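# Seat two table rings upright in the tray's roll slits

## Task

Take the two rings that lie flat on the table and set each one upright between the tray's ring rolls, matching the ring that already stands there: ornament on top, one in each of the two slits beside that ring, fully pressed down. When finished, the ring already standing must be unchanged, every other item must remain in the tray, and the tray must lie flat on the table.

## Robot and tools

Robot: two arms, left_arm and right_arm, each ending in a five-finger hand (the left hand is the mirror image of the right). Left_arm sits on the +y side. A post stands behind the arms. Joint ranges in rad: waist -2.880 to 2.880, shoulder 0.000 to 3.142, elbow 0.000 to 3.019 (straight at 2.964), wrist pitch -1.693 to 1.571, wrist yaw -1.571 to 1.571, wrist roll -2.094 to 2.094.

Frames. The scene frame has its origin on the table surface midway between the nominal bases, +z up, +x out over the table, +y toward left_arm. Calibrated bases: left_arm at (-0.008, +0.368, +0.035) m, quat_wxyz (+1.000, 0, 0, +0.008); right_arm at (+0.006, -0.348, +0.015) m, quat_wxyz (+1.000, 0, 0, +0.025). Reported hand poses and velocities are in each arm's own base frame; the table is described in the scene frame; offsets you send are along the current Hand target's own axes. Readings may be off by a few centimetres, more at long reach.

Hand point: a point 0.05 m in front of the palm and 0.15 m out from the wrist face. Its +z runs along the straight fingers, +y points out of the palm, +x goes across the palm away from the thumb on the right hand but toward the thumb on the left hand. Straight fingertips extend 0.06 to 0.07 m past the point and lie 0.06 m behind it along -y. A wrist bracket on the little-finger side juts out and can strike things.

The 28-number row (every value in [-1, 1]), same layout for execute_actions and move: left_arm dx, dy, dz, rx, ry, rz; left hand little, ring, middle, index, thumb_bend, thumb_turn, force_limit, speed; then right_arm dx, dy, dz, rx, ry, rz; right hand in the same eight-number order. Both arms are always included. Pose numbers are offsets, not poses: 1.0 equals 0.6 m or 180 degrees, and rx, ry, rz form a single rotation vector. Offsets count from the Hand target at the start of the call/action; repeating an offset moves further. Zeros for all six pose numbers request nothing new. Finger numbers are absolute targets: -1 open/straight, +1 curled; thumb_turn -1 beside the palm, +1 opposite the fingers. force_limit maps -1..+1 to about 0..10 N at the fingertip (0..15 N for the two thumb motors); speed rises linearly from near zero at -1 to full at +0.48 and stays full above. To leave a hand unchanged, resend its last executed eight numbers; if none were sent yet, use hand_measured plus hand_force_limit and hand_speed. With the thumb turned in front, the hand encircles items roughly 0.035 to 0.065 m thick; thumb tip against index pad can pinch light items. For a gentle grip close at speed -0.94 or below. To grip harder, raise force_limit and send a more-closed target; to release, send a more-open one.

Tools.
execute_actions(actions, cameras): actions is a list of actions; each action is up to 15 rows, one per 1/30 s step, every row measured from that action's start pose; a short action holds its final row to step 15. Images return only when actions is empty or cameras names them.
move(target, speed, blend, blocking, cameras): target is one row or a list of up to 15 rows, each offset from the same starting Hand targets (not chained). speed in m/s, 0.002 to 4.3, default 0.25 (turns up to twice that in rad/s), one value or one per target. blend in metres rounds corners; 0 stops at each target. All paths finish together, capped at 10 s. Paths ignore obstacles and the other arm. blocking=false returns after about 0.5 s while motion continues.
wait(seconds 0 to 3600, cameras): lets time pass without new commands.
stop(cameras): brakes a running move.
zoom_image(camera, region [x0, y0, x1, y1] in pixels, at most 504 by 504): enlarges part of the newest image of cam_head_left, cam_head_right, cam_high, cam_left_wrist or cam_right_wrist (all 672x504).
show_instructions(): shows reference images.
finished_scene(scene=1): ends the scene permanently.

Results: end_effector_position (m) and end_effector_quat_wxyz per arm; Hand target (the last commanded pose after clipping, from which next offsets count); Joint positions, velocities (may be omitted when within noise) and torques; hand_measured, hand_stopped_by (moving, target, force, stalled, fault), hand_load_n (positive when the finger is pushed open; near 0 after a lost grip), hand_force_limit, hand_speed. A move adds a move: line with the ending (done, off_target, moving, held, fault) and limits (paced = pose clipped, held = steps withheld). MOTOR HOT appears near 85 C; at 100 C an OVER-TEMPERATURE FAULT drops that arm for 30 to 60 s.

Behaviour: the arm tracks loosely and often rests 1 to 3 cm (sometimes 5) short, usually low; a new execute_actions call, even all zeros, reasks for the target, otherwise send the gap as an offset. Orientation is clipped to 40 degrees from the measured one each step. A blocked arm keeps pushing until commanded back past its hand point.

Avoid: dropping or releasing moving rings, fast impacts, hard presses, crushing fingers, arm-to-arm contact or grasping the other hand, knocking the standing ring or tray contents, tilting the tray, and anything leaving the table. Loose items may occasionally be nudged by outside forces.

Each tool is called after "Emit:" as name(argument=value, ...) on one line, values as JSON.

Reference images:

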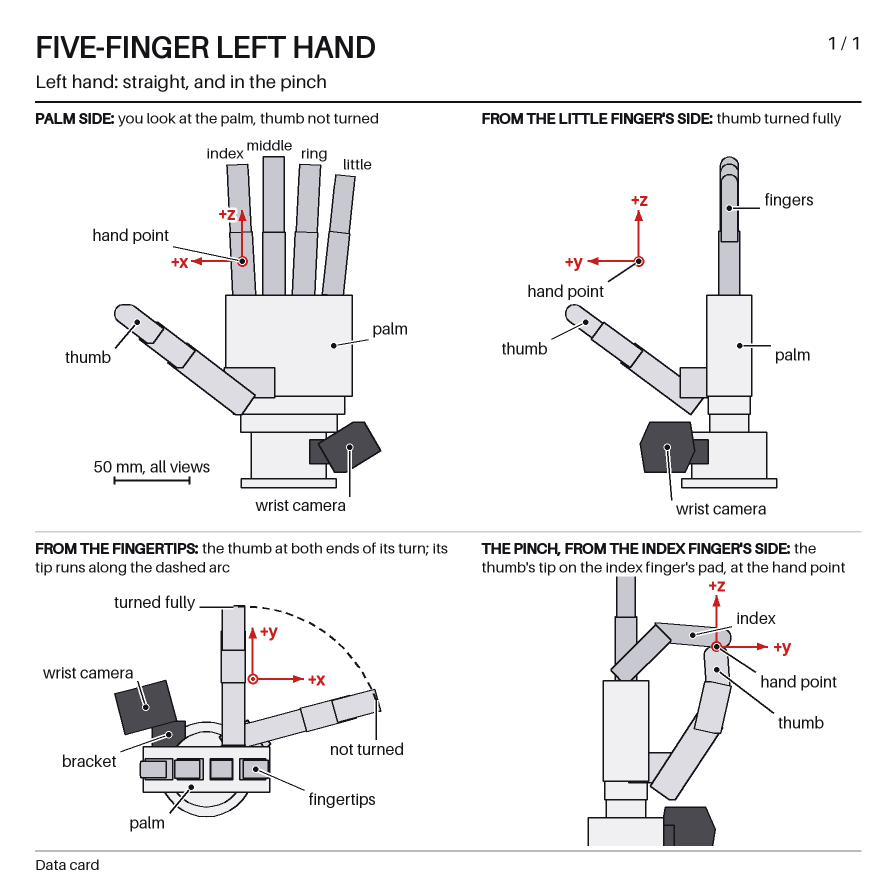

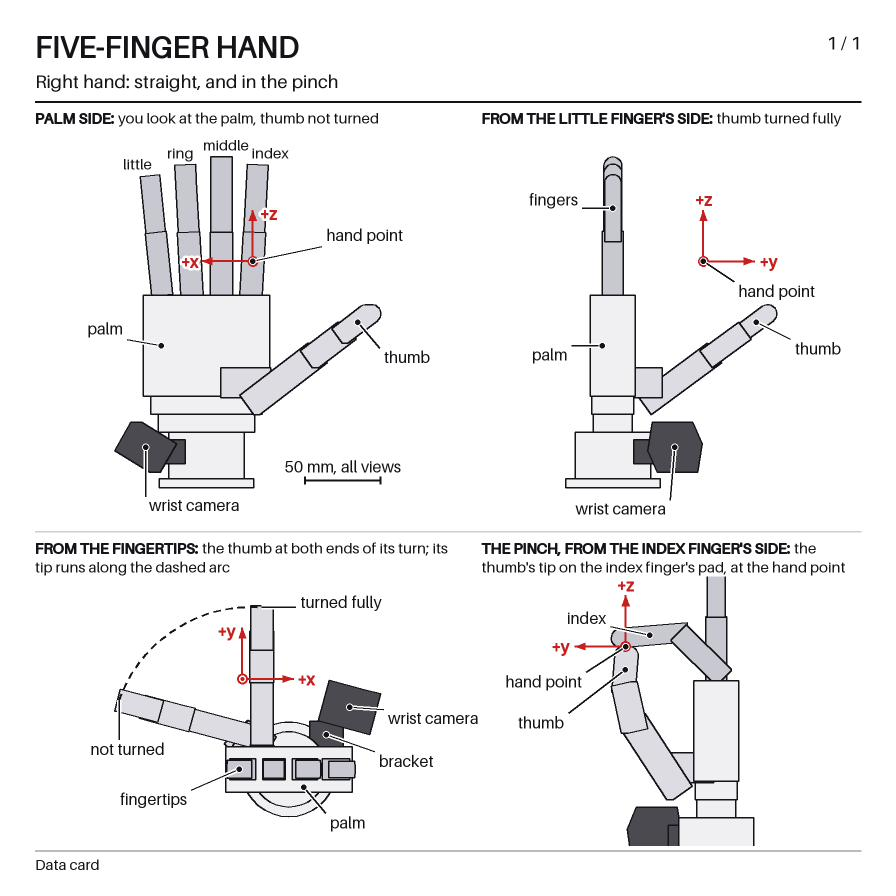

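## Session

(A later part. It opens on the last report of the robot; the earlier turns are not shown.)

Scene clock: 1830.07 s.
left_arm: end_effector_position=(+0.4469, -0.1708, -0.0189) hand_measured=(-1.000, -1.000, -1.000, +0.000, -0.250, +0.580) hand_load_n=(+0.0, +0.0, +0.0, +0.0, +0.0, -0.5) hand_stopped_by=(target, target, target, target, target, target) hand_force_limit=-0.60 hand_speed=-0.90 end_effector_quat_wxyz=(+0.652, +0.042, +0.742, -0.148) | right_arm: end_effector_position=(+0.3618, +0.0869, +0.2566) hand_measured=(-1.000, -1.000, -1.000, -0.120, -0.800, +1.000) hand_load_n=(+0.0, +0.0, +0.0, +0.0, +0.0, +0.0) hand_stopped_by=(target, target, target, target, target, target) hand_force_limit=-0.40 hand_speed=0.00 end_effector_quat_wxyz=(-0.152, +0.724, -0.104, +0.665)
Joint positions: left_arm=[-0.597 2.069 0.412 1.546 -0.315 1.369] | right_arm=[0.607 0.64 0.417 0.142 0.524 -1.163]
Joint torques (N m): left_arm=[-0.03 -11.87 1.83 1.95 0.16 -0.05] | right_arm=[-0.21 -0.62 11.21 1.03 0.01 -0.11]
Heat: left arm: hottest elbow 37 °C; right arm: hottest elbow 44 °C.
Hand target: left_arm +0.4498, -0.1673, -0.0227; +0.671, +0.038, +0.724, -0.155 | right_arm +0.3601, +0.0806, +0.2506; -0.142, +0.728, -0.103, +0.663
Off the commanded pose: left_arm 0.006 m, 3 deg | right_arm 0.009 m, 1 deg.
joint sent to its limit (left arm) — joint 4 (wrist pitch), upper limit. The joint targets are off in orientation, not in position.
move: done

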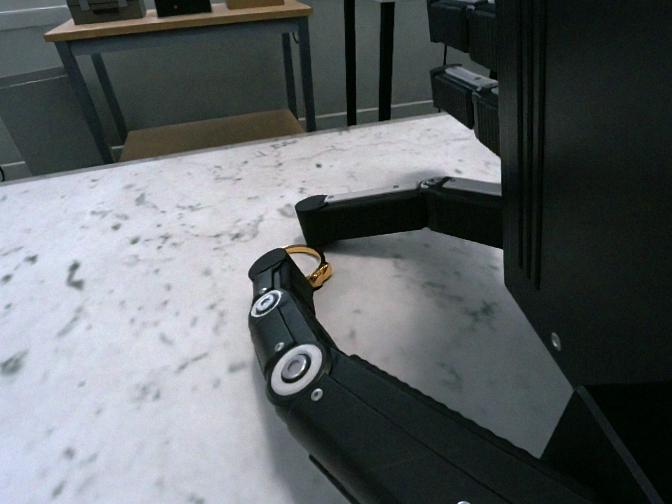

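Emit:
move(target=[[0,0,0,0,0,0,-1,-1,-1,0.12,-0.25,0.58,-0.5,-0.94,0,0,0,0,0,0,-1,-1,-1,-0.12,-0.8,1,-0.4,0]], speed=[0.08], cameras=["cam_left_wrist"])

Emit:
zoom_image(camera="cam_left_wrist", region=[230, 190, 370, 310])

Scene clock: 1832.40 s.
left_arm: end_effector_position=(+0.4470, -0.1711, -0.0186) hand_measured=(-1.000, -1.000, -1.000, +0.026, -0.250, +0.580) hand_load_n=(+0.0, +0.0, +0.0, +3.0, +1.5, -1.0) hand_stopped_by=(target, target, target, force, target, target) hand_force_limit=-0.50 hand_speed=-0.94 end_effector_quat_wxyz=(+0.652, +0.042, +0.742, -0.149) | right_arm: end_effector_position=(+0.3618, +0.0869, +0.2566) hand_measured=(-1.000, -1.000, -1.000, -0.120, -0.800, +1.000) hand_load_n=(+0.0, +0.0, +0.0, +0.0, +0.0, +0.5) hand_stopped_by=(target, target, target, target, target, target) hand_force_limit=-0.40 hand_speed=0.00 end_effector_quat_wxyz=(-0.152, +0.724, -0.104, +0.665)
Joint positions: left_arm=[-0.597 2.069 0.412 1.547 -0.314 1.369] | right_arm=[0.607 0.64 0.417 0.142 0.524 -1.163]
Joint torques (N m): left_arm=[0.03 -12.22 1.7 2.02 0.09 -0.06] | right_arm=[-0.21 -0.85 11.14 1.03 0.04 -0.09]
Heat: left arm: hottest elbow 37 °C; right arm: hottest elbow 44 °C.
Hand target: left_arm +0.4498, -0.1674, -0.0227; +0.671, +0.038, +0.724, -0.155 | right_arm +0.3601, +0.0806, +0.2506; -0.142, +0.728, -0.103, +0.663
Off the commanded pose: left_arm 0.006 m, 3 deg | right_arm 0.009 m, 1 deg.
joint sent to its limit (left arm) — joint 4 (wrist pitch), upper limit. The joint targets are off in orientation, not in position.
move: done

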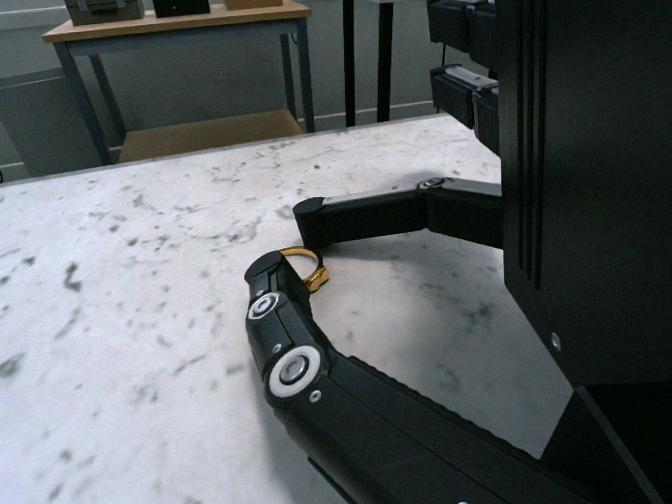

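Scaled by 3.600.

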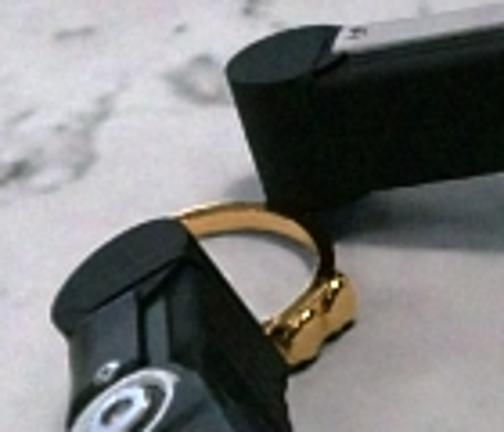

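Emit:
move(target=[[0,0,0,0,0,0,-1,-1,-1,0.14,-0.25,0.58,-0.3,-0.94,0,0,0,0,0,0,-1,-1,-1,-0.12,-0.8,1,-0.4,0]], speed=[0.08], cameras=["cam_left_wrist"])

Emit:
zoom_image(camera="cam_left_wrist", region=[230, 190, 370, 310])

Scene clock: 1834.27 s.
left_arm: end_effector_position=(+0.4470, -0.1711, -0.0186) hand_measured=(-1.000, -1.000, -1.000, +0.032, -0.250, +0.580) hand_load_n=(+0.0, +0.0, +0.0, +4.0, +2.0, -1.0) hand_stopped_by=(target, target, target, force, target, target) hand_force_limit=-0.30 hand_speed=-0.94 end_effector_quat_wxyz=(+0.652, +0.042, +0.742, -0.149) | right_arm: end_effector_position=(+0.3618, +0.0869, +0.2566) hand_measured=(-1.000, -1.000, -1.000, -0.120, -0.800, +1.000) hand_load_n=(+0.0, +0.0, -0.5, +0.0, +0.0, +0.5) hand_stopped_by=(target, target, target, target, target, target) hand_force_limit=-0.40 hand_speed=0.00 end_effector_quat_wxyz=(-0.152, +0.724, -0.104, +0.665)
Joint positions: left_arm=[-0.597 2.069 0.412 1.547 -0.314 1.369] | right_arm=[0.607 0.64 0.417 0.142 0.524 -1.163]
Joint torques (N m): left_arm=[-0.09 -12.81 1.83 2.29 0.06 -0.1] | right_arm=[-0.26 -0.91 11.19 1.1 0.03 -0.08]
Heat: left arm: hottest elbow 36 °C; right arm: hottest elbow 44 °C.
Hand target: left_arm +0.4498, -0.1674, -0.0227; +0.671, +0.038, +0.724, -0.155 | right_arm +0.3601, +0.0806, +0.2506; -0.142, +0.728, -0.103, +0.663
Off the commanded pose: left_arm 0.006 m, 3 deg | right_arm 0.009 m, 1 deg.
joint sent to its limit (left arm) — joint 4 (wrist pitch), upper limit. The joint targets are off in orientation, not in position.
move: done

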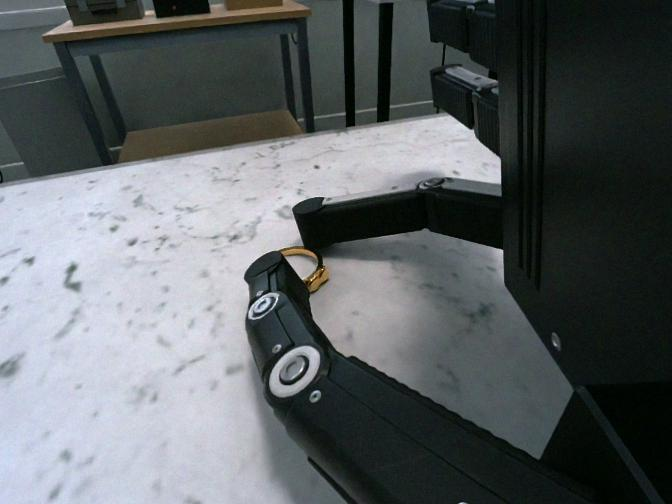

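Scaled by 3.600.

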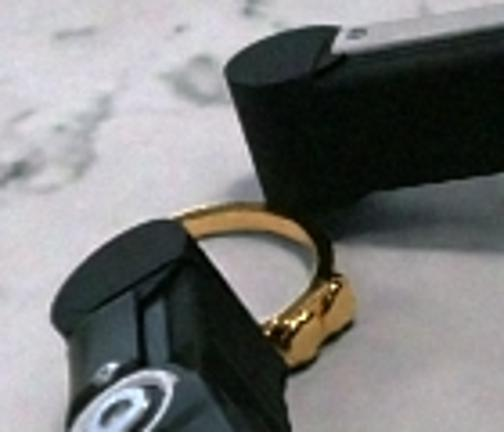

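Emit:
move(target=[[-0.05,-0.0087,-0.0026,0,0,0,-1,-1,-1,0.14,-0.25,0.58,-0.3,-0.94,0,0,0,0,0,0,-1,-1,-1,-0.12,-0.8,1,-0.4,0]], speed=[0.05], cameras=["cam_left_wrist"])

Emit:
zoom_image(camera="cam_left_wrist", region=[230, 190, 370, 310])

Scene clock: 1836.27 s.
left_arm: end_effector_position=(+0.4484, -0.1725, -0.0012) hand_measured=(-1.000, -1.000, -1.000, +0.032, -0.250, +0.580) hand_load_n=(+0.0, +0.0, +0.0, +3.5, +3.0, +0.0) hand_stopped_by=(target, target, target, force, target, target) hand_force_limit=-0.30 hand_speed=-0.94 end_effector_quat_wxyz=(+0.662, +0.040, +0.731, -0.157) | right_arm: end_effector_position=(+0.3618, +0.0869, +0.2566) hand_measured=(-1.000, -1.000, -1.000, -0.120, -0.800, +1.000) hand_load_n=(+0.0, +0.0, +0.0, +0.0, +0.0, +0.5) hand_stopped_by=(target, target, target, target, target, target) hand_force_limit=-0.40 hand_speed=0.00 end_effector_quat_wxyz=(-0.152, +0.724, -0.104, +0.665)
Joint positions: left_arm=[-0.595 2.024 0.4 1.547 -0.306 1.369] | right_arm=[0.607 0.64 0.417 0.142 0.524 -1.163]
Joint torques (N m): left_arm=[0.44 -14.86 0.94 2.11 0.11 0.12] | right_arm=[0.32 -0.56 11.12 1.1 0.01 -0.07]
Heat: left arm: hottest elbow 36 °C; right arm: hottest elbow 44 °C.
Hand target: left_arm +0.4500, -0.1672, +0.0078; +0.671, +0.038, +0.724, -0.155 | right_arm +0.3601, +0.0806, +0.2506; -0.142, +0.728, -0.103, +0.663
Off the commanded pose: left_arm 0.010 m, 1 deg | right_arm 0.009 m, 1 deg.
joint sent to its limit (left arm) — joint 4 (wrist pitch), upper limit. The joint targets still meet the commanded pose.
move: done

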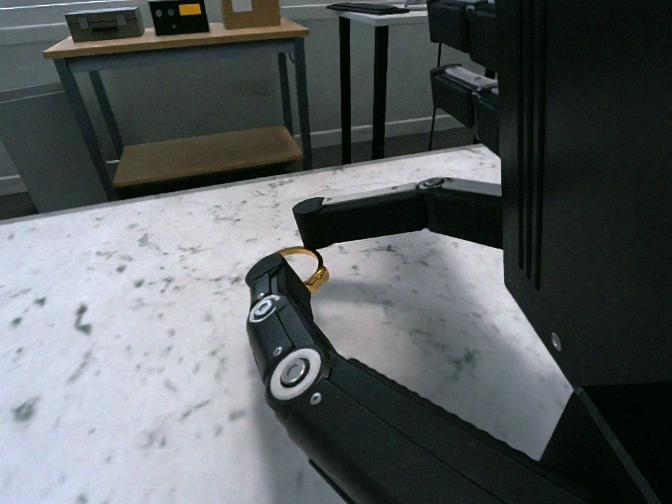

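Scaled by 3.600.

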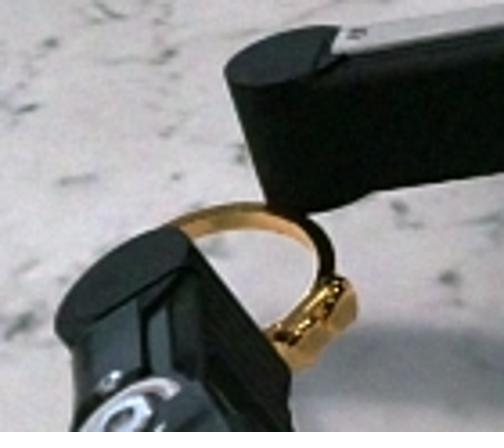

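Emit:
move(target=[[-0.082,-0.0143,-0.0043,0,0,0,-1,-1,-1,0.14,-0.25,0.58,-0.3,-0.94,0,0,0,0,0,0,-1,-1,-1,-0.12,-0.8,1,-0.4,0]], speed=[0.08], cameras=["cam_high","cam_head_left"])

Emit:
zoom_image(camera="cam_high", region=[230, 250, 320, 300])

Scene clock: 1842.63 s.
left_arm: end_effector_position=(+0.4501, -0.1736, +0.0553) hand_measured=(-1.000, -1.000, -1.000, +0.032, -0.250, +0.580) hand_load_n=(+0.0, +0.0, +0.0, +4.0, +2.5, +0.0) hand_stopped_by=(target, target, target, force, target, target) hand_force_limit=-0.30 hand_speed=-0.94 end_effector_quat_wxyz=(+0.670, +0.038, +0.723, -0.162) | right_arm: end_effector_position=(+0.3618, +0.0869, +0.2566) hand_measured=(-1.000, -1.000, -1.000, -0.120, -0.800, +1.000) hand_load_n=(+0.0, +0.0, +0.0, +0.0, +0.0, +0.0) hand_stopped_by=(target, target, target, target, target, target) hand_force_limit=-0.40 hand_speed=0.00 end_effector_quat_wxyz=(-0.152, +0.724, -0.104, +0.665)
Joint positions: left_arm=[-0.595 1.78 0.373 1.356 -0.305 1.371] | right_arm=[0.607 0.64 0.417 0.142 0.524 -1.163]
Joint torques (N m): left_arm=[-0.44 -14.97 2.97 1.43 0.16 0] | right_arm=[0.21 -0.56 11.11 1.16 0.04 -0.11]
Heat: left arm: hottest elbow 36 °C; right arm: hottest elbow 44 °C.
Hand target: left_arm +0.4498, -0.1671, +0.0577; +0.671, +0.038, +0.724, -0.155 | right_arm +0.3601, +0.0806, +0.2506; -0.142, +0.728, -0.103, +0.663
Off the commanded pose: left_arm 0.007 m, 1 deg | right_arm 0.009 m, 1 deg.
move: done
Images, in order (width x height): cam_head_left 672x504, cam_high 672x504.

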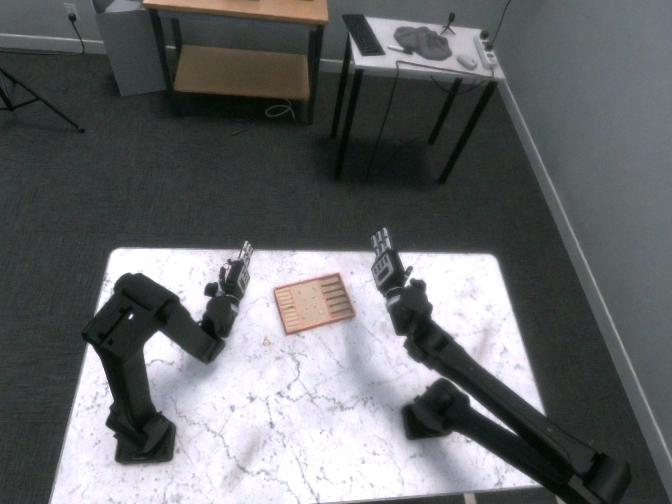

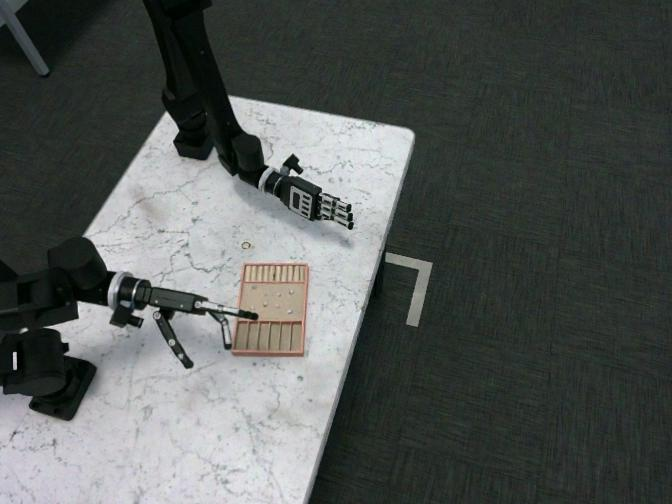

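Scaled by 5.600.

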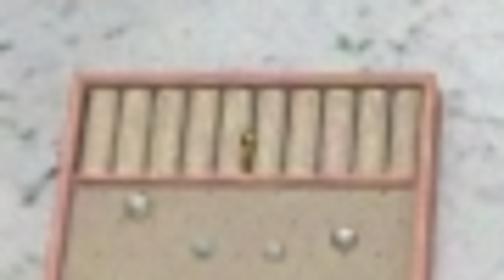

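Emit:
zoom_image(camera="cam_head_left", region=[265, 265, 365, 340])

Scaled by 5.040.

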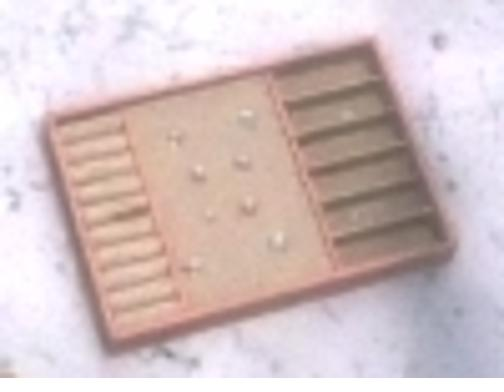

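Emit:
move(target=[[-0.0983,-0.0172,-0.0051,0.1081,0.364,-0.3742,-1,-1,-1,0.14,-0.25,0.58,-0.3,-0.94,0,0,0,0,0,0,-1,-1,-1,-0.12,-0.8,1,-0.4,0]], speed=[0.15], cameras=["cam_high","cam_left_wrist"])

Emit:
zoom_image(camera="cam_left_wrist", region=[210, 180, 370, 310])

Scene clock: 1869.60 s.
left_arm: end_effector_position=(+0.4292, -0.1711, +0.1076) hand_measured=(-1.000, -1.000, -1.000, +0.032, -0.250, +0.580) hand_load_n=(+0.0, +0.0, +0.0, +3.5, +2.5, +0.0) hand_stopped_by=(target, target, target, force, target, target) hand_force_limit=-0.30 hand_speed=-0.94 end_effector_quat_wxyz=(-0.020, -0.180, +0.822, -0.540) | right_arm: end_effector_position=(+0.3618, +0.0869, +0.2566) hand_measured=(-1.000, -1.000, -1.000, -0.120, -0.800, +1.000) hand_load_n=(+0.0, +0.0, +0.0, +0.0, +0.0, +0.0) hand_stopped_by=(target, target, target, target, target, target) hand_force_limit=-0.40 hand_speed=0.00 end_effector_quat_wxyz=(-0.152, +0.724, -0.104, +0.665)
Joint positions: left_arm=[-0.021 1.583 1.013 -0.59 1.101 0.864] | right_arm=[0.607 0.64 0.417 0.142 0.524 -1.163]
Joint torques (N m): left_arm=[-0.03 -14.45 13.57 0.46 0.91 -0.01] | right_arm=[-0.15 -0.91 11.34 1.03 0.01 -0.14]
Heat: left arm: hottest elbow 37 °C; right arm: hottest elbow 45 °C.
Hand target: left_arm +0.4499, -0.1671, +0.1176; -0.005, -0.172, +0.821, -0.544 | right_arm +0.3601, +0.0806, +0.2506; -0.142, +0.728, -0.103, +0.663
Off the commanded pose: left_arm 0.023 m, 2 deg | right_arm 0.009 m, 1 deg.
move: off_target (left_arm)

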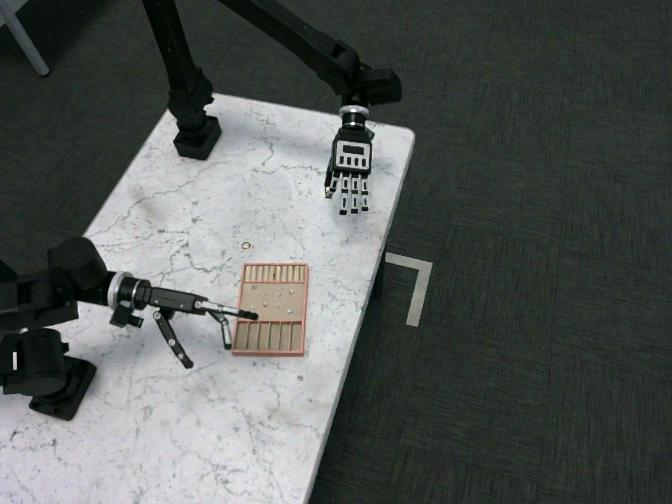

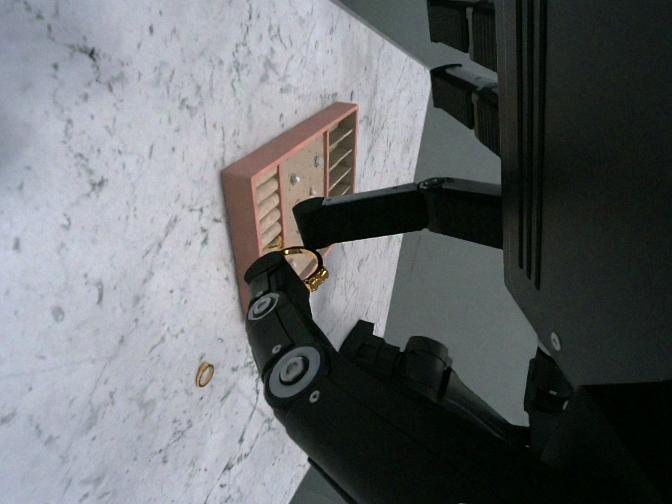

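Scaled by 3.150.

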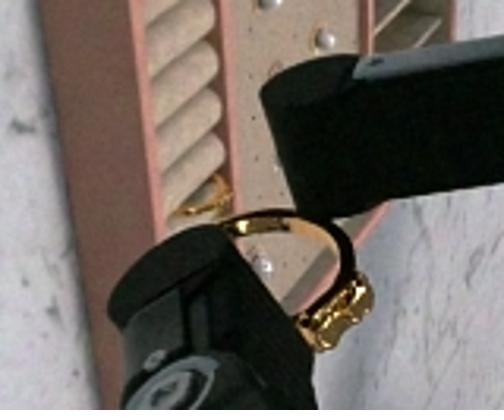

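Emit:
zoom_image(camera="cam_left_wrist", region=[215, 150, 305, 270])

Scaled by 4.200.

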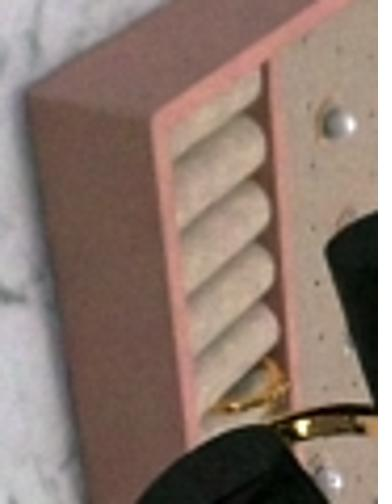

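Emit:
zoom_image(camera="cam_high", region=[225, 255, 315, 365])

Scaled by 4.582.

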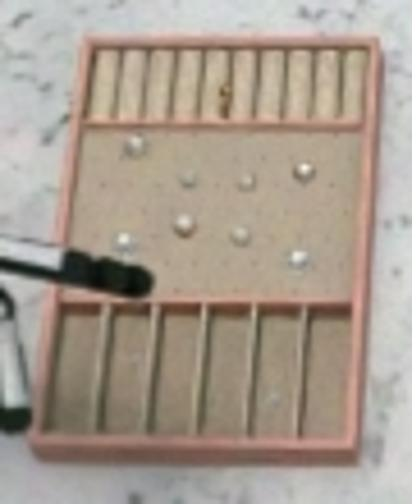

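Emit:
move(target=[[0.1985,-0.04,0.2122,0,0,0,-1,-1,-1,0.14,-0.25,0.58,-0.3,-0.94,0,0,0,0,0,0,-1,-1,-1,-0.12,-0.8,1,-0.4,0]], speed=[0.12], cameras=["cam_high","cam_left_wrist"])

Emit:
zoom_image(camera="cam_left_wrist", region=[170, 150, 370, 310])

Emit:
zoom_image(camera="cam_high", region=[235, 225, 325, 295])

Scene clock: 1881.00 s.
left_arm: end_effector_position=(+0.3702, -0.3195, +0.1037) hand_measured=(-1.000, -1.000, -1.000, +0.032, -0.250, +0.580) hand_load_n=(+0.0, +0.0, +0.0, +3.5, +2.5, +0.0) hand_stopped_by=(target, target, target, force, target, target) hand_force_limit=-0.30 hand_speed=-0.94 end_effector_quat_wxyz=(-0.010, -0.176, +0.824, -0.538) | right_arm: end_effector_position=(+0.3618, +0.0869, +0.2566) hand_measured=(-1.000, -1.000, -1.000, -0.120, -0.800, +1.000) hand_load_n=(+0.0, +0.0, +0.0, -0.5, +0.0, +0.0) hand_stopped_by=(target, target, target, target, target, target) hand_force_limit=-0.40 hand_speed=0.00 end_effector_quat_wxyz=(-0.152, +0.724, -0.104, +0.665)
Joint positions: left_arm=[-0.393 1.484 0.825 -0.041 0.856 0.337] | right_arm=[0.607 0.64 0.417 0.142 0.524 -1.163]
Joint torques (N m): left_arm=[-1.67 -16.15 8.58 1.73 0.39 -0.12] | right_arm=[-0.44 -0.44 11.08 1.03 0.02 -0.15]
Heat: left arm: hottest elbow 39 °C; right arm: hottest elbow 45 °C.
Hand target: left_arm +0.3676, -0.3224, +0.1102; -0.005, -0.172, +0.821, -0.544 | right_arm +0.3601, +0.0806, +0.2506; -0.142, +0.728, -0.103, +0.663
Off the commanded pose: left_arm 0.008 m, 1 deg | right_arm 0.009 m, 1 deg.
move: done

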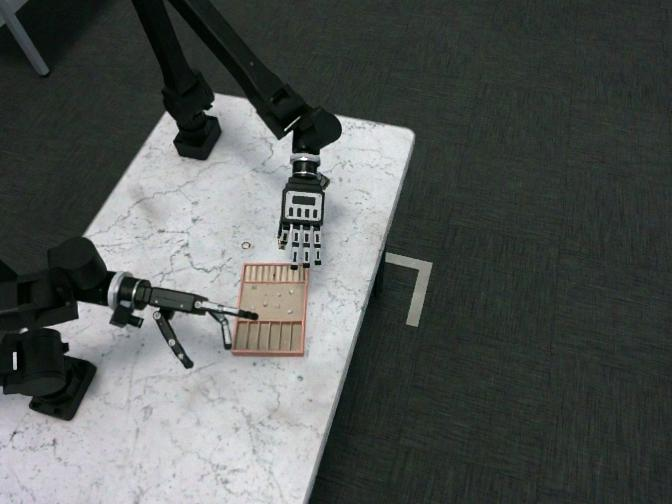

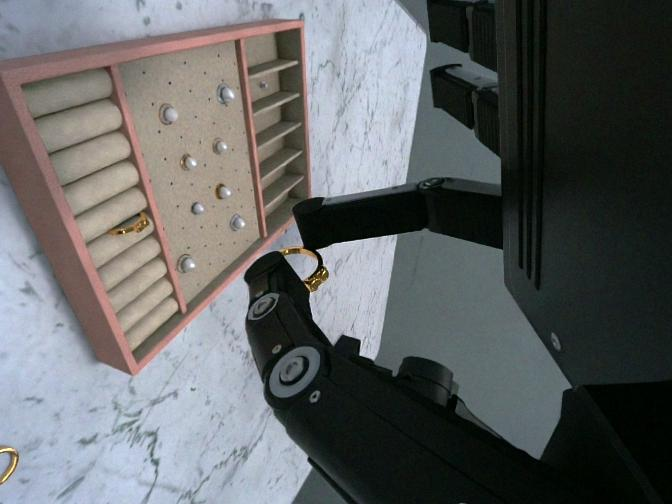

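Scaled by 2.520.

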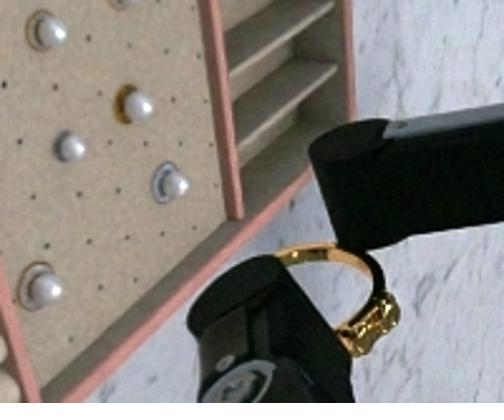

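Scaled by 5.600.

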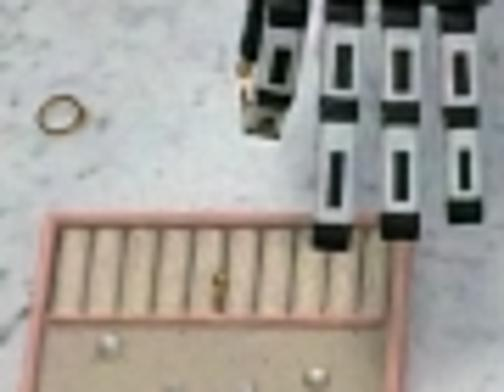

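Emit:
zoom_image(camera="cam_left_wrist", region=[80, 170, 200, 290])

Scaled by 4.200.

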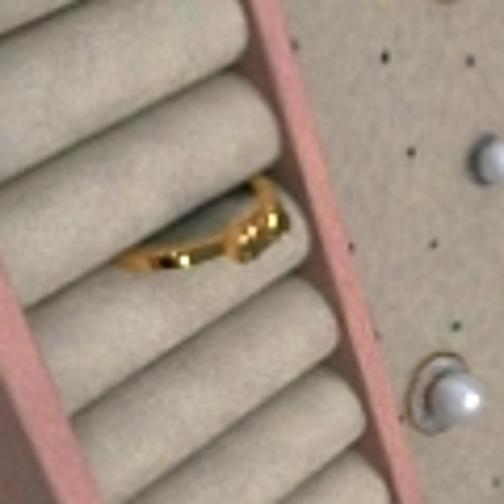

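Emit:
move(target=[[-0.1985,0.04,-0.2122,0,0,0,-1,-1,-1,0.14,-0.25,0.58,-0.3,-0.94,0,0,0,0,0,0,-1,-1,-1,-0.12,-0.8,1,-0.4,0],[-0.1985,0.04,-0.2122,-0.1081,-0.364,0.3742,-1,-1,-1,0.14,-0.25,0.58,-0.3,-0.94,0,0,0,0,0,0,-1,-1,-1,-0.12,-0.8,1,-0.4,0]], speed=[0.15,0.2])

Scene clock: 1922.83 s.
left_arm: end_effector_position=(+0.4533, -0.1642, +0.1220) hand_measured=(-1.000, -1.000, -1.000, +0.032, -0.250, +0.580) hand_load_n=(+0.0, +0.0, +0.0, +3.5, +3.0, +0.5) hand_stopped_by=(target, target, target, force, target, target) hand_force_limit=-0.30 hand_speed=-0.94 end_effector_quat_wxyz=(+0.671, +0.031, +0.724, -0.157) | right_arm: end_effector_position=(+0.3618, +0.0869, +0.2566) hand_measured=(-1.000, -1.000, -1.000, -0.120, -0.800, +1.000) hand_load_n=(+0.0, +0.0, +0.0, +0.0, +0.0, +0.5) hand_stopped_by=(target, target, target, target, target, target) hand_force_limit=-0.40 hand_speed=0.00 end_effector_quat_wxyz=(-0.152, +0.724, -0.104, +0.665)
Joint positions: left_arm=[-0.572 1.464 0.382 1.031 -0.3 1.368] | right_arm=[0.607 0.64 0.417 0.142 0.524 -1.163]
Joint torques (N m): left_arm=[-1.32 -9.99 5.94 2.45 -0.03 0.11] | right_arm=[-0.15 -0.73 11.25 1.1 0.04 -0.1]
Heat: left arm: hottest elbow 42 °C; right arm: hottest elbow 45 °C.
Hand target: left_arm +0.4499, -0.1671, +0.1178; +0.671, +0.038, +0.724, -0.155 | right_arm +0.3601, +0.0806, +0.2506; -0.142, +0.728, -0.103, +0.663
Off the commanded pose: left_arm 0.006 m, 1 deg | right_arm 0.009 m, 1 deg.
move: done

Emit:
move(target=[[0.1931,0.0338,0.0101,0,0,0,-1,-1,-1,0.14,-0.25,0.58,-0.3,-0.94,0,0,0,0,0,0,-1,-1,-1,-0.12,-0.8,1,-0.4,0],[0.2250,0.0394,0.0117,0,0,0,-1,-1,-1,0.14,-0.25,0.58,-0.3,-0.94,0,0,0,0,0,0,-1,-1,-1,-0.12,-0.8,1,-0.4,0]], speed=[0.12,0.03], cameras=["cam_left_wrist"])

Emit:
zoom_image(camera="cam_left_wrist", region=[230, 190, 370, 310])

Scene clock: 1927.57 s.
left_arm: end_effector_position=(+0.4480, -0.1601, -0.0183) hand_measured=(-1.000, -1.000, -1.000, +0.032, -0.250, +0.580) hand_load_n=(+0.0, +0.0, +0.0, +3.5, +3.0, +0.0) hand_stopped_by=(target, target, target, force, target, target) hand_force_limit=-0.30 hand_speed=-0.94 end_effector_quat_wxyz=(+0.652, +0.036, +0.744, -0.142) | right_arm: end_effector_position=(+0.3618, +0.0869, +0.2566) hand_measured=(-1.000, -1.000, -1.000, -0.120, -0.800, +1.000) hand_load_n=(+0.0, +0.0, +0.0, +0.0, +0.0, +0.5) hand_stopped_by=(target, target, target, target, target, target) hand_force_limit=-0.40 hand_speed=0.00 end_effector_quat_wxyz=(-0.152, +0.724, -0.104, +0.665)
Joint positions: left_arm=[-0.574 2.061 0.402 1.542 -0.309 1.369] | right_arm=[0.607 0.64 0.417 0.142 0.524 -1.163]
Joint torques (N m): left_arm=[-1.96 -12.57 2.44 2.65 -0.1 -0.11] | right_arm=[0.15 -0.56 11.17 1.21 0.02 -0.09]
Heat: left arm: hottest elbow 42 °C; right arm: hottest elbow 45 °C.
Hand target: left_arm +0.4498, -0.1672, -0.0196; +0.671, +0.038, +0.724, -0.155 | right_arm +0.3601, +0.0806, +0.2506; -0.142, +0.728, -0.103, +0.663
Off the commanded pose: left_arm 0.007 m, 4 deg | right_arm 0.009 m, 1 deg.
joint sent to its limit (left arm) — joint 4 (wrist pitch), upper limit. The joint targets are off in orientation, not in position.
move: off_target (left_arm)

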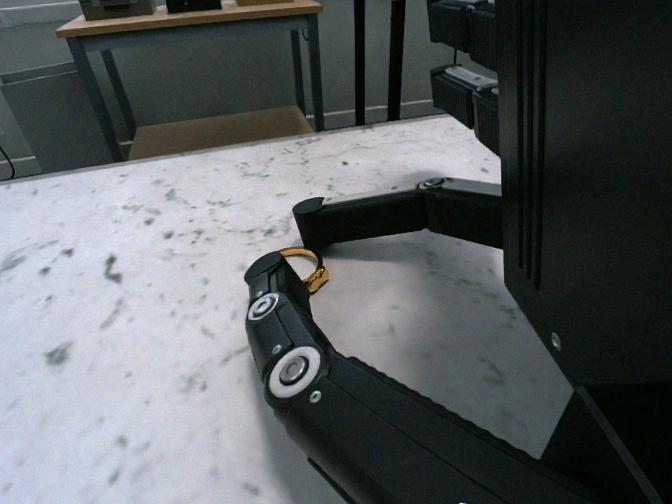

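Scaled by 3.600.

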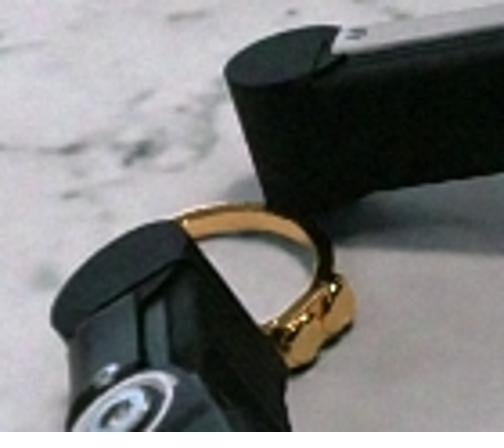

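Emit:
move(target=[[0,0,0,0,0,0,-1,-1,-1,-0.12,-0.29,0.6,-0.3,-0.8,0,0,0,0,0,0,-1,-1,-1,-0.12,-0.8,1,-0.4,0],[-0.0246,-0.0043,-0.0013,0,0,0,-1,-1,-1,-0.12,-0.29,0.6,-0.3,-0.8,0,0,0,0,0,0,-1,-1,-1,-0.12,-0.8,1,-0.4,0],[-0.017,-0.0185,0,0,0,0,-1,-1,-1,-0.12,-0.29,0.6,-0.3,-0.8,0,0,0,0,0,0,-1,-1,-1,-0.12,-0.8,1,-0.4,0]], speed=[0.05,0.05,0.06], cameras=["cam_left_wrist"])

Emit:
zoom_image(camera="cam_left_wrist", region=[230, 190, 370, 310])

Scene clock: 1935.93 s.
left_arm: end_effector_position=(+0.4438, -0.1684, -0.0161) hand_measured=(-1.000, -1.000, -1.000, -0.120, -0.290, +0.600) hand_load_n=(+0.0, +0.0, +0.0, +0.0, +0.0, +0.0) hand_stopped_by=(target, target, target, target, target, target) hand_force_limit=-0.30 hand_speed=-0.80 end_effector_quat_wxyz=(+0.653, +0.038, +0.743, -0.144) | right_arm: end_effector_position=(+0.3618, +0.0869, +0.2566) hand_measured=(-1.000, -1.000, -1.000, -0.120, -0.800, +1.000) hand_load_n=(+0.0, +0.0, +0.0, +0.0, +0.0, +0.5) hand_stopped_by=(target, target, target, target, target, target) hand_force_limit=-0.40 hand_speed=0.00 end_effector_quat_wxyz=(-0.152, +0.724, -0.104, +0.665)
Joint positions: left_arm=[-0.603 2.057 0.402 1.542 -0.333 1.369] | right_arm=[0.607 0.64 0.417 0.142 0.524 -1.163]
Joint torques (N m): left_arm=[-1.85 -14.68 2.32 2.37 -0.03 -0.03] | right_arm=[-0.38 -0.67 11.18 1.07 0.05 -0.11]
Heat: left arm: hottest elbow 41 °C; right arm: hottest elbow 45 °C.
Hand target: left_arm +0.4479, -0.1762, -0.0075; +0.671, +0.038, +0.724, -0.155 | right_arm +0.3601, +0.0806, +0.2506; -0.142, +0.728, -0.103, +0.663
Off the commanded pose: left_arm 0.012 m, 3 deg | right_arm 0.009 m, 1 deg.
joint sent to its limit (left arm) — joint 4 (wrist pitch), upper limit. The joint targets still meet the commanded pose.
move: off_target (left_arm)

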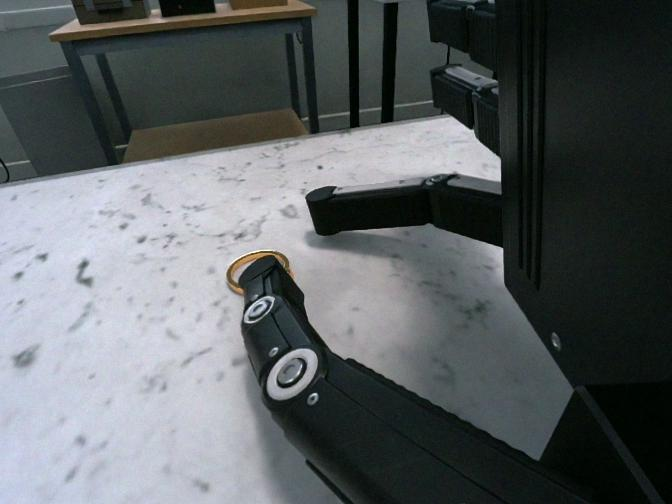

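Scaled by 3.600.

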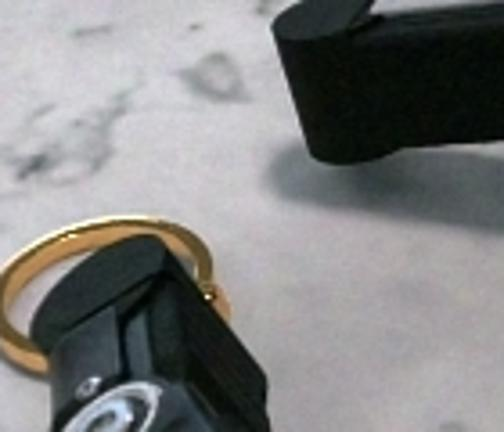

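Emit:
move(target=[[-0.0295,-0.0052,-0.0015,0,0,0,-1,-1,-1,-0.12,-0.29,0.8,-0.3,-0.6,0,0,0,0,0,0,-1,-1,-1,-0.12,-0.8,1,-0.4,0],[-0.0307,0.0035,-0.0075,0,0,0,-1,-1,-1,-0.12,-0.29,0.8,-0.3,-0.6,0,0,0,0,0,0,-1,-1,-1,-0.12,-0.8,1,-0.4,0],[0.0035,0.0262,-0.0102,0,0,0,-1,-1,-1,-0.12,-0.29,0.8,-0.3,-0.6,0,0,0,0,0,0,-1,-1,-1,-0.12,-0.8,1,-0.4,0]], speed=[0.05,0.06,0.05], cameras=["cam_left_wrist"])

Emit:
zoom_image(camera="cam_left_wrist", region=[230, 190, 370, 310])

Scene clock: 1941.03 s.
left_arm: end_effector_position=(+0.4464, -0.1656, -0.0087) hand_measured=(-1.000, -1.000, -1.000, -0.120, -0.290, +0.800) hand_load_n=(+0.0, +0.0, +0.0, +0.0, +0.0, +0.0) hand_stopped_by=(target, target, target, target, target, target) hand_force_limit=-0.30 hand_speed=-0.60 end_effector_quat_wxyz=(+0.656, +0.040, +0.739, -0.152) | right_arm: end_effector_position=(+0.3618, +0.0869, +0.2566) hand_measured=(-1.000, -1.000, -1.000, -0.120, -0.800, +1.000) hand_load_n=(+0.0, +0.0, +0.0, +0.0, +0.0, +0.5) hand_stopped_by=(target, target, target, target, target, target) hand_force_limit=-0.40 hand_speed=0.00 end_effector_quat_wxyz=(-0.152, +0.724, -0.104, +0.665)
Joint positions: left_arm=[-0.582 2.035 0.394 1.542 -0.3 1.369] | right_arm=[0.607 0.64 0.417 0.142 0.524 -1.163]
Joint torques (N m): left_arm=[1.26 -12.63 0.91 2.56 0.15 0] | right_arm=[-0.32 -0.73 11.17 1.02 0.01 -0.09]
Heat: left arm: hottest elbow 40 °C; right arm: hottest elbow 45 °C.
Hand target: left_arm +0.4461, -0.1599, -0.0121; +0.671, +0.038, +0.724, -0.155 | right_arm +0.3601, +0.0806, +0.2506; -0.142, +0.728, -0.103, +0.663
Off the commanded pose: left_arm 0.007 m, 3 deg | right_arm 0.009 m, 1 deg.
joint sent to its limit (left arm) — joint 4 (wrist pitch), upper limit. The joint targets are off in orientation, not in position.
move: off_target (left_arm)

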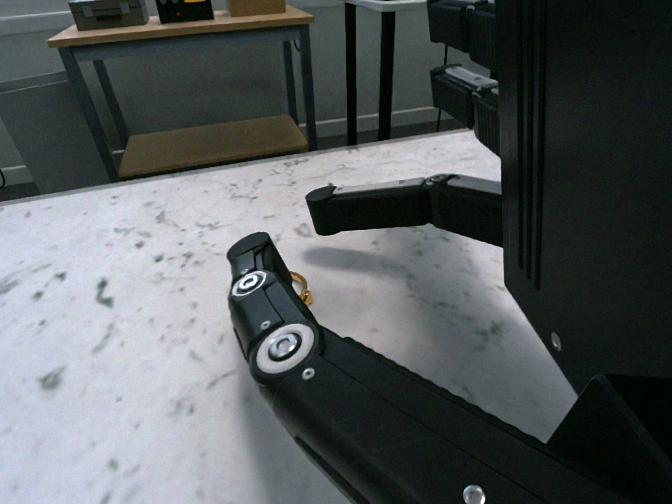

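Scaled by 3.600.

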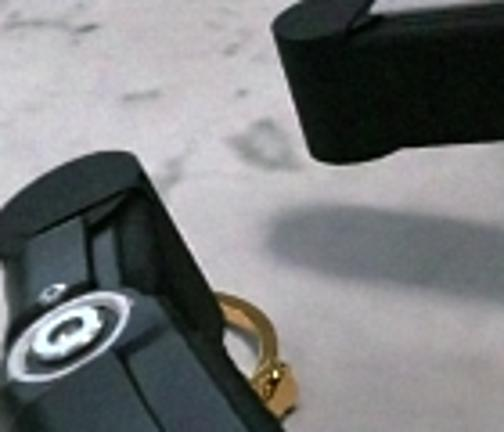

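Emit:
move(target=[[-0.006,-0.001,-0.011,0,0,0,-1,-1,-1,-0.12,-0.29,0.8,-0.3,-0.6,0,0,0,0,0,0,-1,-1,-1,-0.12,-0.8,1,-0.4,0],[0.0175,0.0032,-0.0098,0,0,0,-1,-1,-1,-0.12,-0.29,0.8,-0.3,-0.6,0,0,0,0,0,0,-1,-1,-1,-0.12,-0.8,1,-0.4,0]], speed=[0.05,0.05], cameras=["cam_left_wrist"])

Emit:
zoom_image(camera="cam_left_wrist", region=[230, 190, 370, 310])

Scene clock: 1946.07 s.
left_arm: end_effector_position=(+0.4387, -0.1594, -0.0191) hand_measured=(-1.000, -1.000, -1.000, -0.120, -0.290, +0.800) hand_load_n=(+0.0, +0.0, +0.0, +0.0, +0.0, +0.0) hand_stopped_by=(target, target, target, target, target, target) hand_force_limit=-0.30 hand_speed=-0.60 end_effector_quat_wxyz=(+0.646, +0.041, +0.748, -0.144) | right_arm: end_effector_position=(+0.3618, +0.0869, +0.2566) hand_measured=(-1.000, -1.000, -1.000, -0.120, -0.800, +1.000) hand_load_n=(+0.0, +0.0, +0.0, +0.0, +0.0, +0.0) hand_stopped_by=(target, target, target, target, target, target) hand_force_limit=-0.40 hand_speed=0.00 end_effector_quat_wxyz=(-0.152, +0.724, -0.104, +0.665)
Joint positions: left_arm=[-0.582 2.053 0.378 1.544 -0.305 1.366] | right_arm=[0.607 0.64 0.417 0.142 0.524 -1.163]
Joint torques (N m): left_arm=[-0.79 -11.99 1.47 2.37 -0.12 -0.1] | right_arm=[0.15 -1.08 11.17 1.1 0.06 -0.11]
Heat: left arm: hottest elbow 39 °C; right arm: hottest elbow 45 °C.
Hand target: left_arm +0.4399, -0.1580, -0.0224; +0.671, +0.038, +0.724, -0.155 | right_arm +0.3601, +0.0806, +0.2506; -0.142, +0.728, -0.103, +0.663
Off the commanded pose: left_arm 0.004 m, 4 deg | right_arm 0.009 m, 1 deg.
joint sent to its limit (left arm) — joint 4 (wrist pitch), upper limit. The joint targets are off in orientation, not in position.
move: off_target (left_arm)

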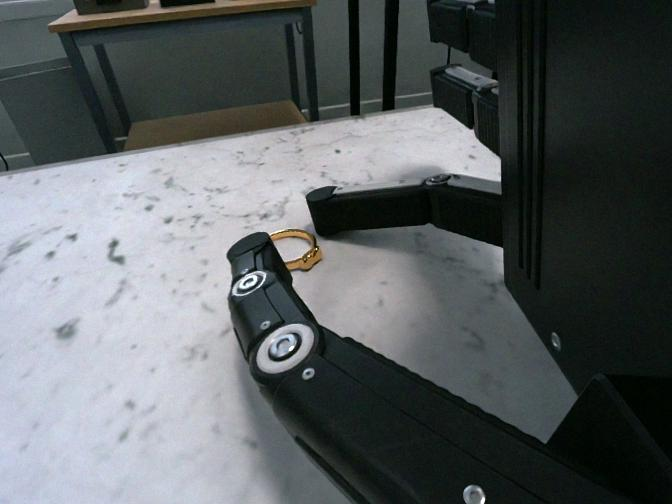

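Scaled by 3.600.

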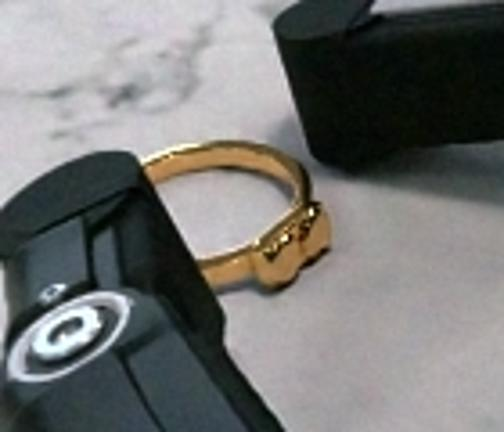

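Emit:
move(target=[[-0.0236,-0.0041,-0.0012,0,0,0,-1,-1,-1,-0.12,-0.29,0.8,-0.3,-0.6,0,0,0,0,0,0,-1,-1,-1,-0.12,-0.8,1,-0.4,0],[-0.0208,-0.0263,0.0175,0,0,0,-1,-1,-1,-0.12,-0.29,0.8,-0.3,-0.6,0,0,0,0,0,0,-1,-1,-1,-0.12,-0.8,1,-0.4,0],[-0.0003,-0.0023,0.0155,0,0,0,-1,-1,-1,-0.12,-0.29,0.8,-0.3,-0.6,0,0,0,0,0,0,-1,-1,-1,-0.12,-0.8,1,-0.4,0]], speed=[0.05,0.08,0.05], cameras=["cam_left_wrist"])

Emit:
zoom_image(camera="cam_left_wrist", region=[230, 190, 370, 310])

Scene clock: 1953.57 s.
left_arm: end_effector_position=(+0.4439, -0.1652, -0.0195) hand_measured=(-1.000, -1.000, -1.000, -0.120, -0.290, +0.800) hand_load_n=(+0.0, +0.0, +0.0, +0.0, +0.0, +0.5) hand_stopped_by=(target, target, target, target, target, target) hand_force_limit=-0.30 hand_speed=-0.60 end_effector_quat_wxyz=(+0.649, +0.042, +0.745, -0.148) | right_arm: end_effector_position=(+0.3618, +0.0869, +0.2566) hand_measured=(-1.000, -1.000, -1.000, -0.120, -0.800, +1.000) hand_load_n=(+0.0, +0.0, +0.0, +0.0, +0.0, +0.0) hand_stopped_by=(target, target, target, target, target, target) hand_force_limit=-0.40 hand_speed=0.00 end_effector_quat_wxyz=(-0.152, +0.724, -0.104, +0.665)
Joint positions: left_arm=[-0.586 2.063 0.397 1.546 -0.303 1.366] | right_arm=[0.607 0.64 0.417 0.142 0.524 -1.163]
Joint torques (N m): left_arm=[-0.15 -13.27 2.1 2.17 0.08 -0.05] | right_arm=[0.09 -0.91 11.21 0.96 0 -0.11]
Heat: left arm: hottest elbow 39 °C; right arm: hottest elbow 45 °C.
Hand target: left_arm +0.4483, -0.1620, -0.0226; +0.671, +0.038, +0.724, -0.155 | right_arm +0.3601, +0.0806, +0.2506; -0.142, +0.728, -0.103, +0.663
Off the commanded pose: left_arm 0.006 m, 4 deg | right_arm 0.009 m, 1 deg.
joint sent to its limit (left arm) — joint 4 (wrist pitch), upper limit. The joint targets are off in orientation, not in position.
move: off_target (left_arm)

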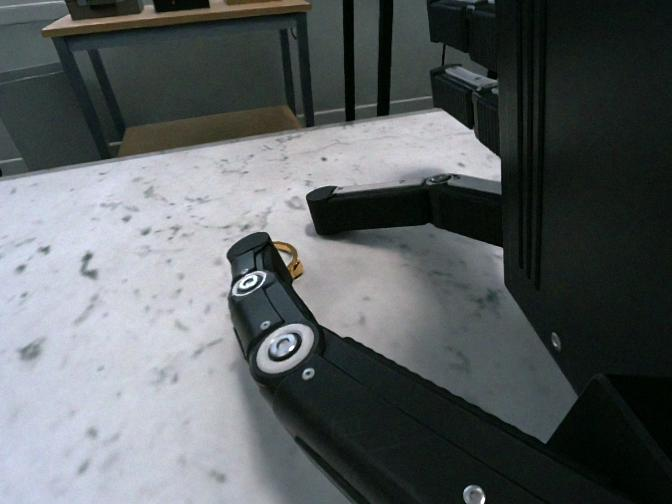

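Scaled by 3.600.

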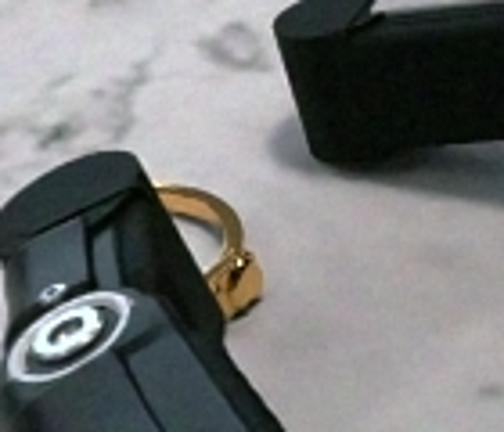

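Emit:
move(target=[[-0.0236,-0.0041,-0.0012,0,0,0,-1,-1,-1,-0.12,-0.29,0.8,-0.3,-0.6,0,0,0,0,0,0,-1,-1,-1,-0.12,-0.8,1,-0.4,0],[-0.0213,-0.0183,0.003,0,0,0,-1,-1,-1,-0.12,-0.29,0.8,-0.3,-0.6,0,0,0,0,0,0,-1,-1,-1,-0.12,-0.8,1,-0.4,0],[-0.0008,0.0048,-0.0014,0,0,0,-1,-1,-1,-0.12,-0.29,0.8,-0.3,-0.6,0,0,0,0,0,0,-1,-1,-1,-0.12,-0.8,1,-0.4,0],[-0.0008,0.0048,-0.0014,0,0,0,-1,-1,-1,-0.05,-0.28,0.6,-0.3,-0.8,0,0,0,0,0,0,-1,-1,-1,-0.12,-0.8,1,-0.4,0]], speed=[0.05,0.08,0.05,0.05], cameras=["cam_left_wrist"])

Emit:
zoom_image(camera="cam_left_wrist", region=[230, 190, 370, 310])

Scene clock: 1959.50 s.
left_arm: end_effector_position=(+0.4455, -0.1625, -0.0192) hand_measured=(-1.000, -1.000, -1.000, -0.050, -0.280, +0.600) hand_load_n=(+0.0, +0.0, +0.0, +0.0, +0.0, +0.0) hand_stopped_by=(target, target, target, target, target, target) hand_force_limit=-0.30 hand_speed=-0.80 end_effector_quat_wxyz=(+0.649, +0.041, +0.745, -0.148) | right_arm: end_effector_position=(+0.3618, +0.0869, +0.2566) hand_measured=(-1.000, -1.000, -1.000, -0.120, -0.800, +1.000) hand_load_n=(+0.0, +0.0, +0.0, +0.0, +0.0, +0.5) hand_stopped_by=(target, target, target, target, target, target) hand_force_limit=-0.40 hand_speed=0.00 end_effector_quat_wxyz=(-0.152, +0.724, -0.104, +0.665)
Joint positions: left_arm=[-0.576 2.062 0.397 1.546 -0.295 1.366] | right_arm=[0.607 0.64 0.417 0.142 0.524 -1.163]
Joint torques (N m): left_arm=[0.03 -12.75 1.78 2.41 0.1 -0.06] | right_arm=[-0.09 -0.91 11.25 1.17 0.01 -0.11]
Heat: left arm: hottest elbow 38 °C; right arm: hottest elbow 45 °C.
Hand target: left_arm +0.4483, -0.1589, -0.0225; +0.671, +0.038, +0.724, -0.155 | right_arm +0.3601, +0.0806, +0.2506; -0.142, +0.728, -0.103, +0.663
Off the commanded pose: left_arm 0.006 m, 4 deg | right_arm 0.009 m, 1 deg.
joint sent to its limit (left arm) — joint 4 (wrist pitch), upper limit. The joint targets are off in orientation, not in position.
move: off_target (left_arm); target 4's new numbers were sent with left_arm's hand 0.006 m and 4 deg from that target

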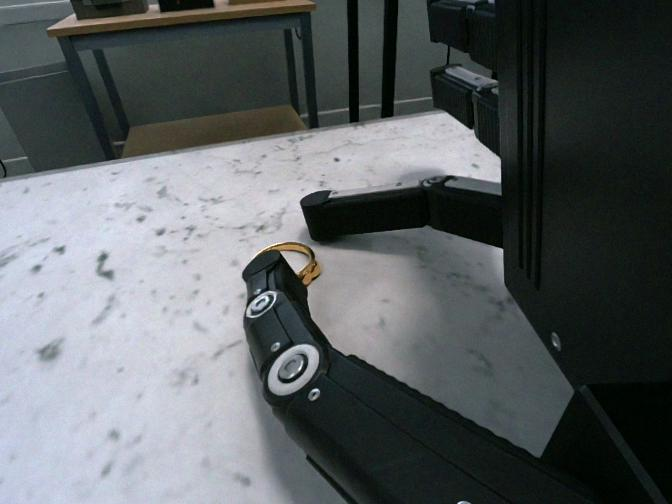

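Scaled by 3.600.

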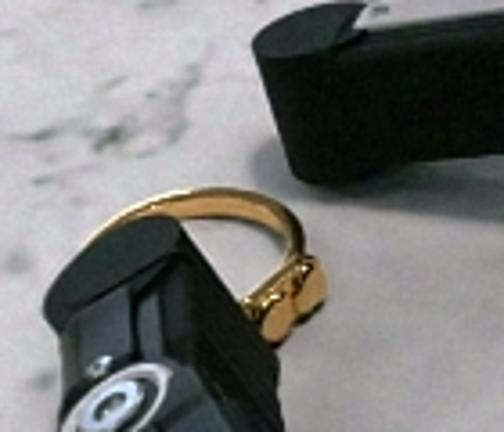

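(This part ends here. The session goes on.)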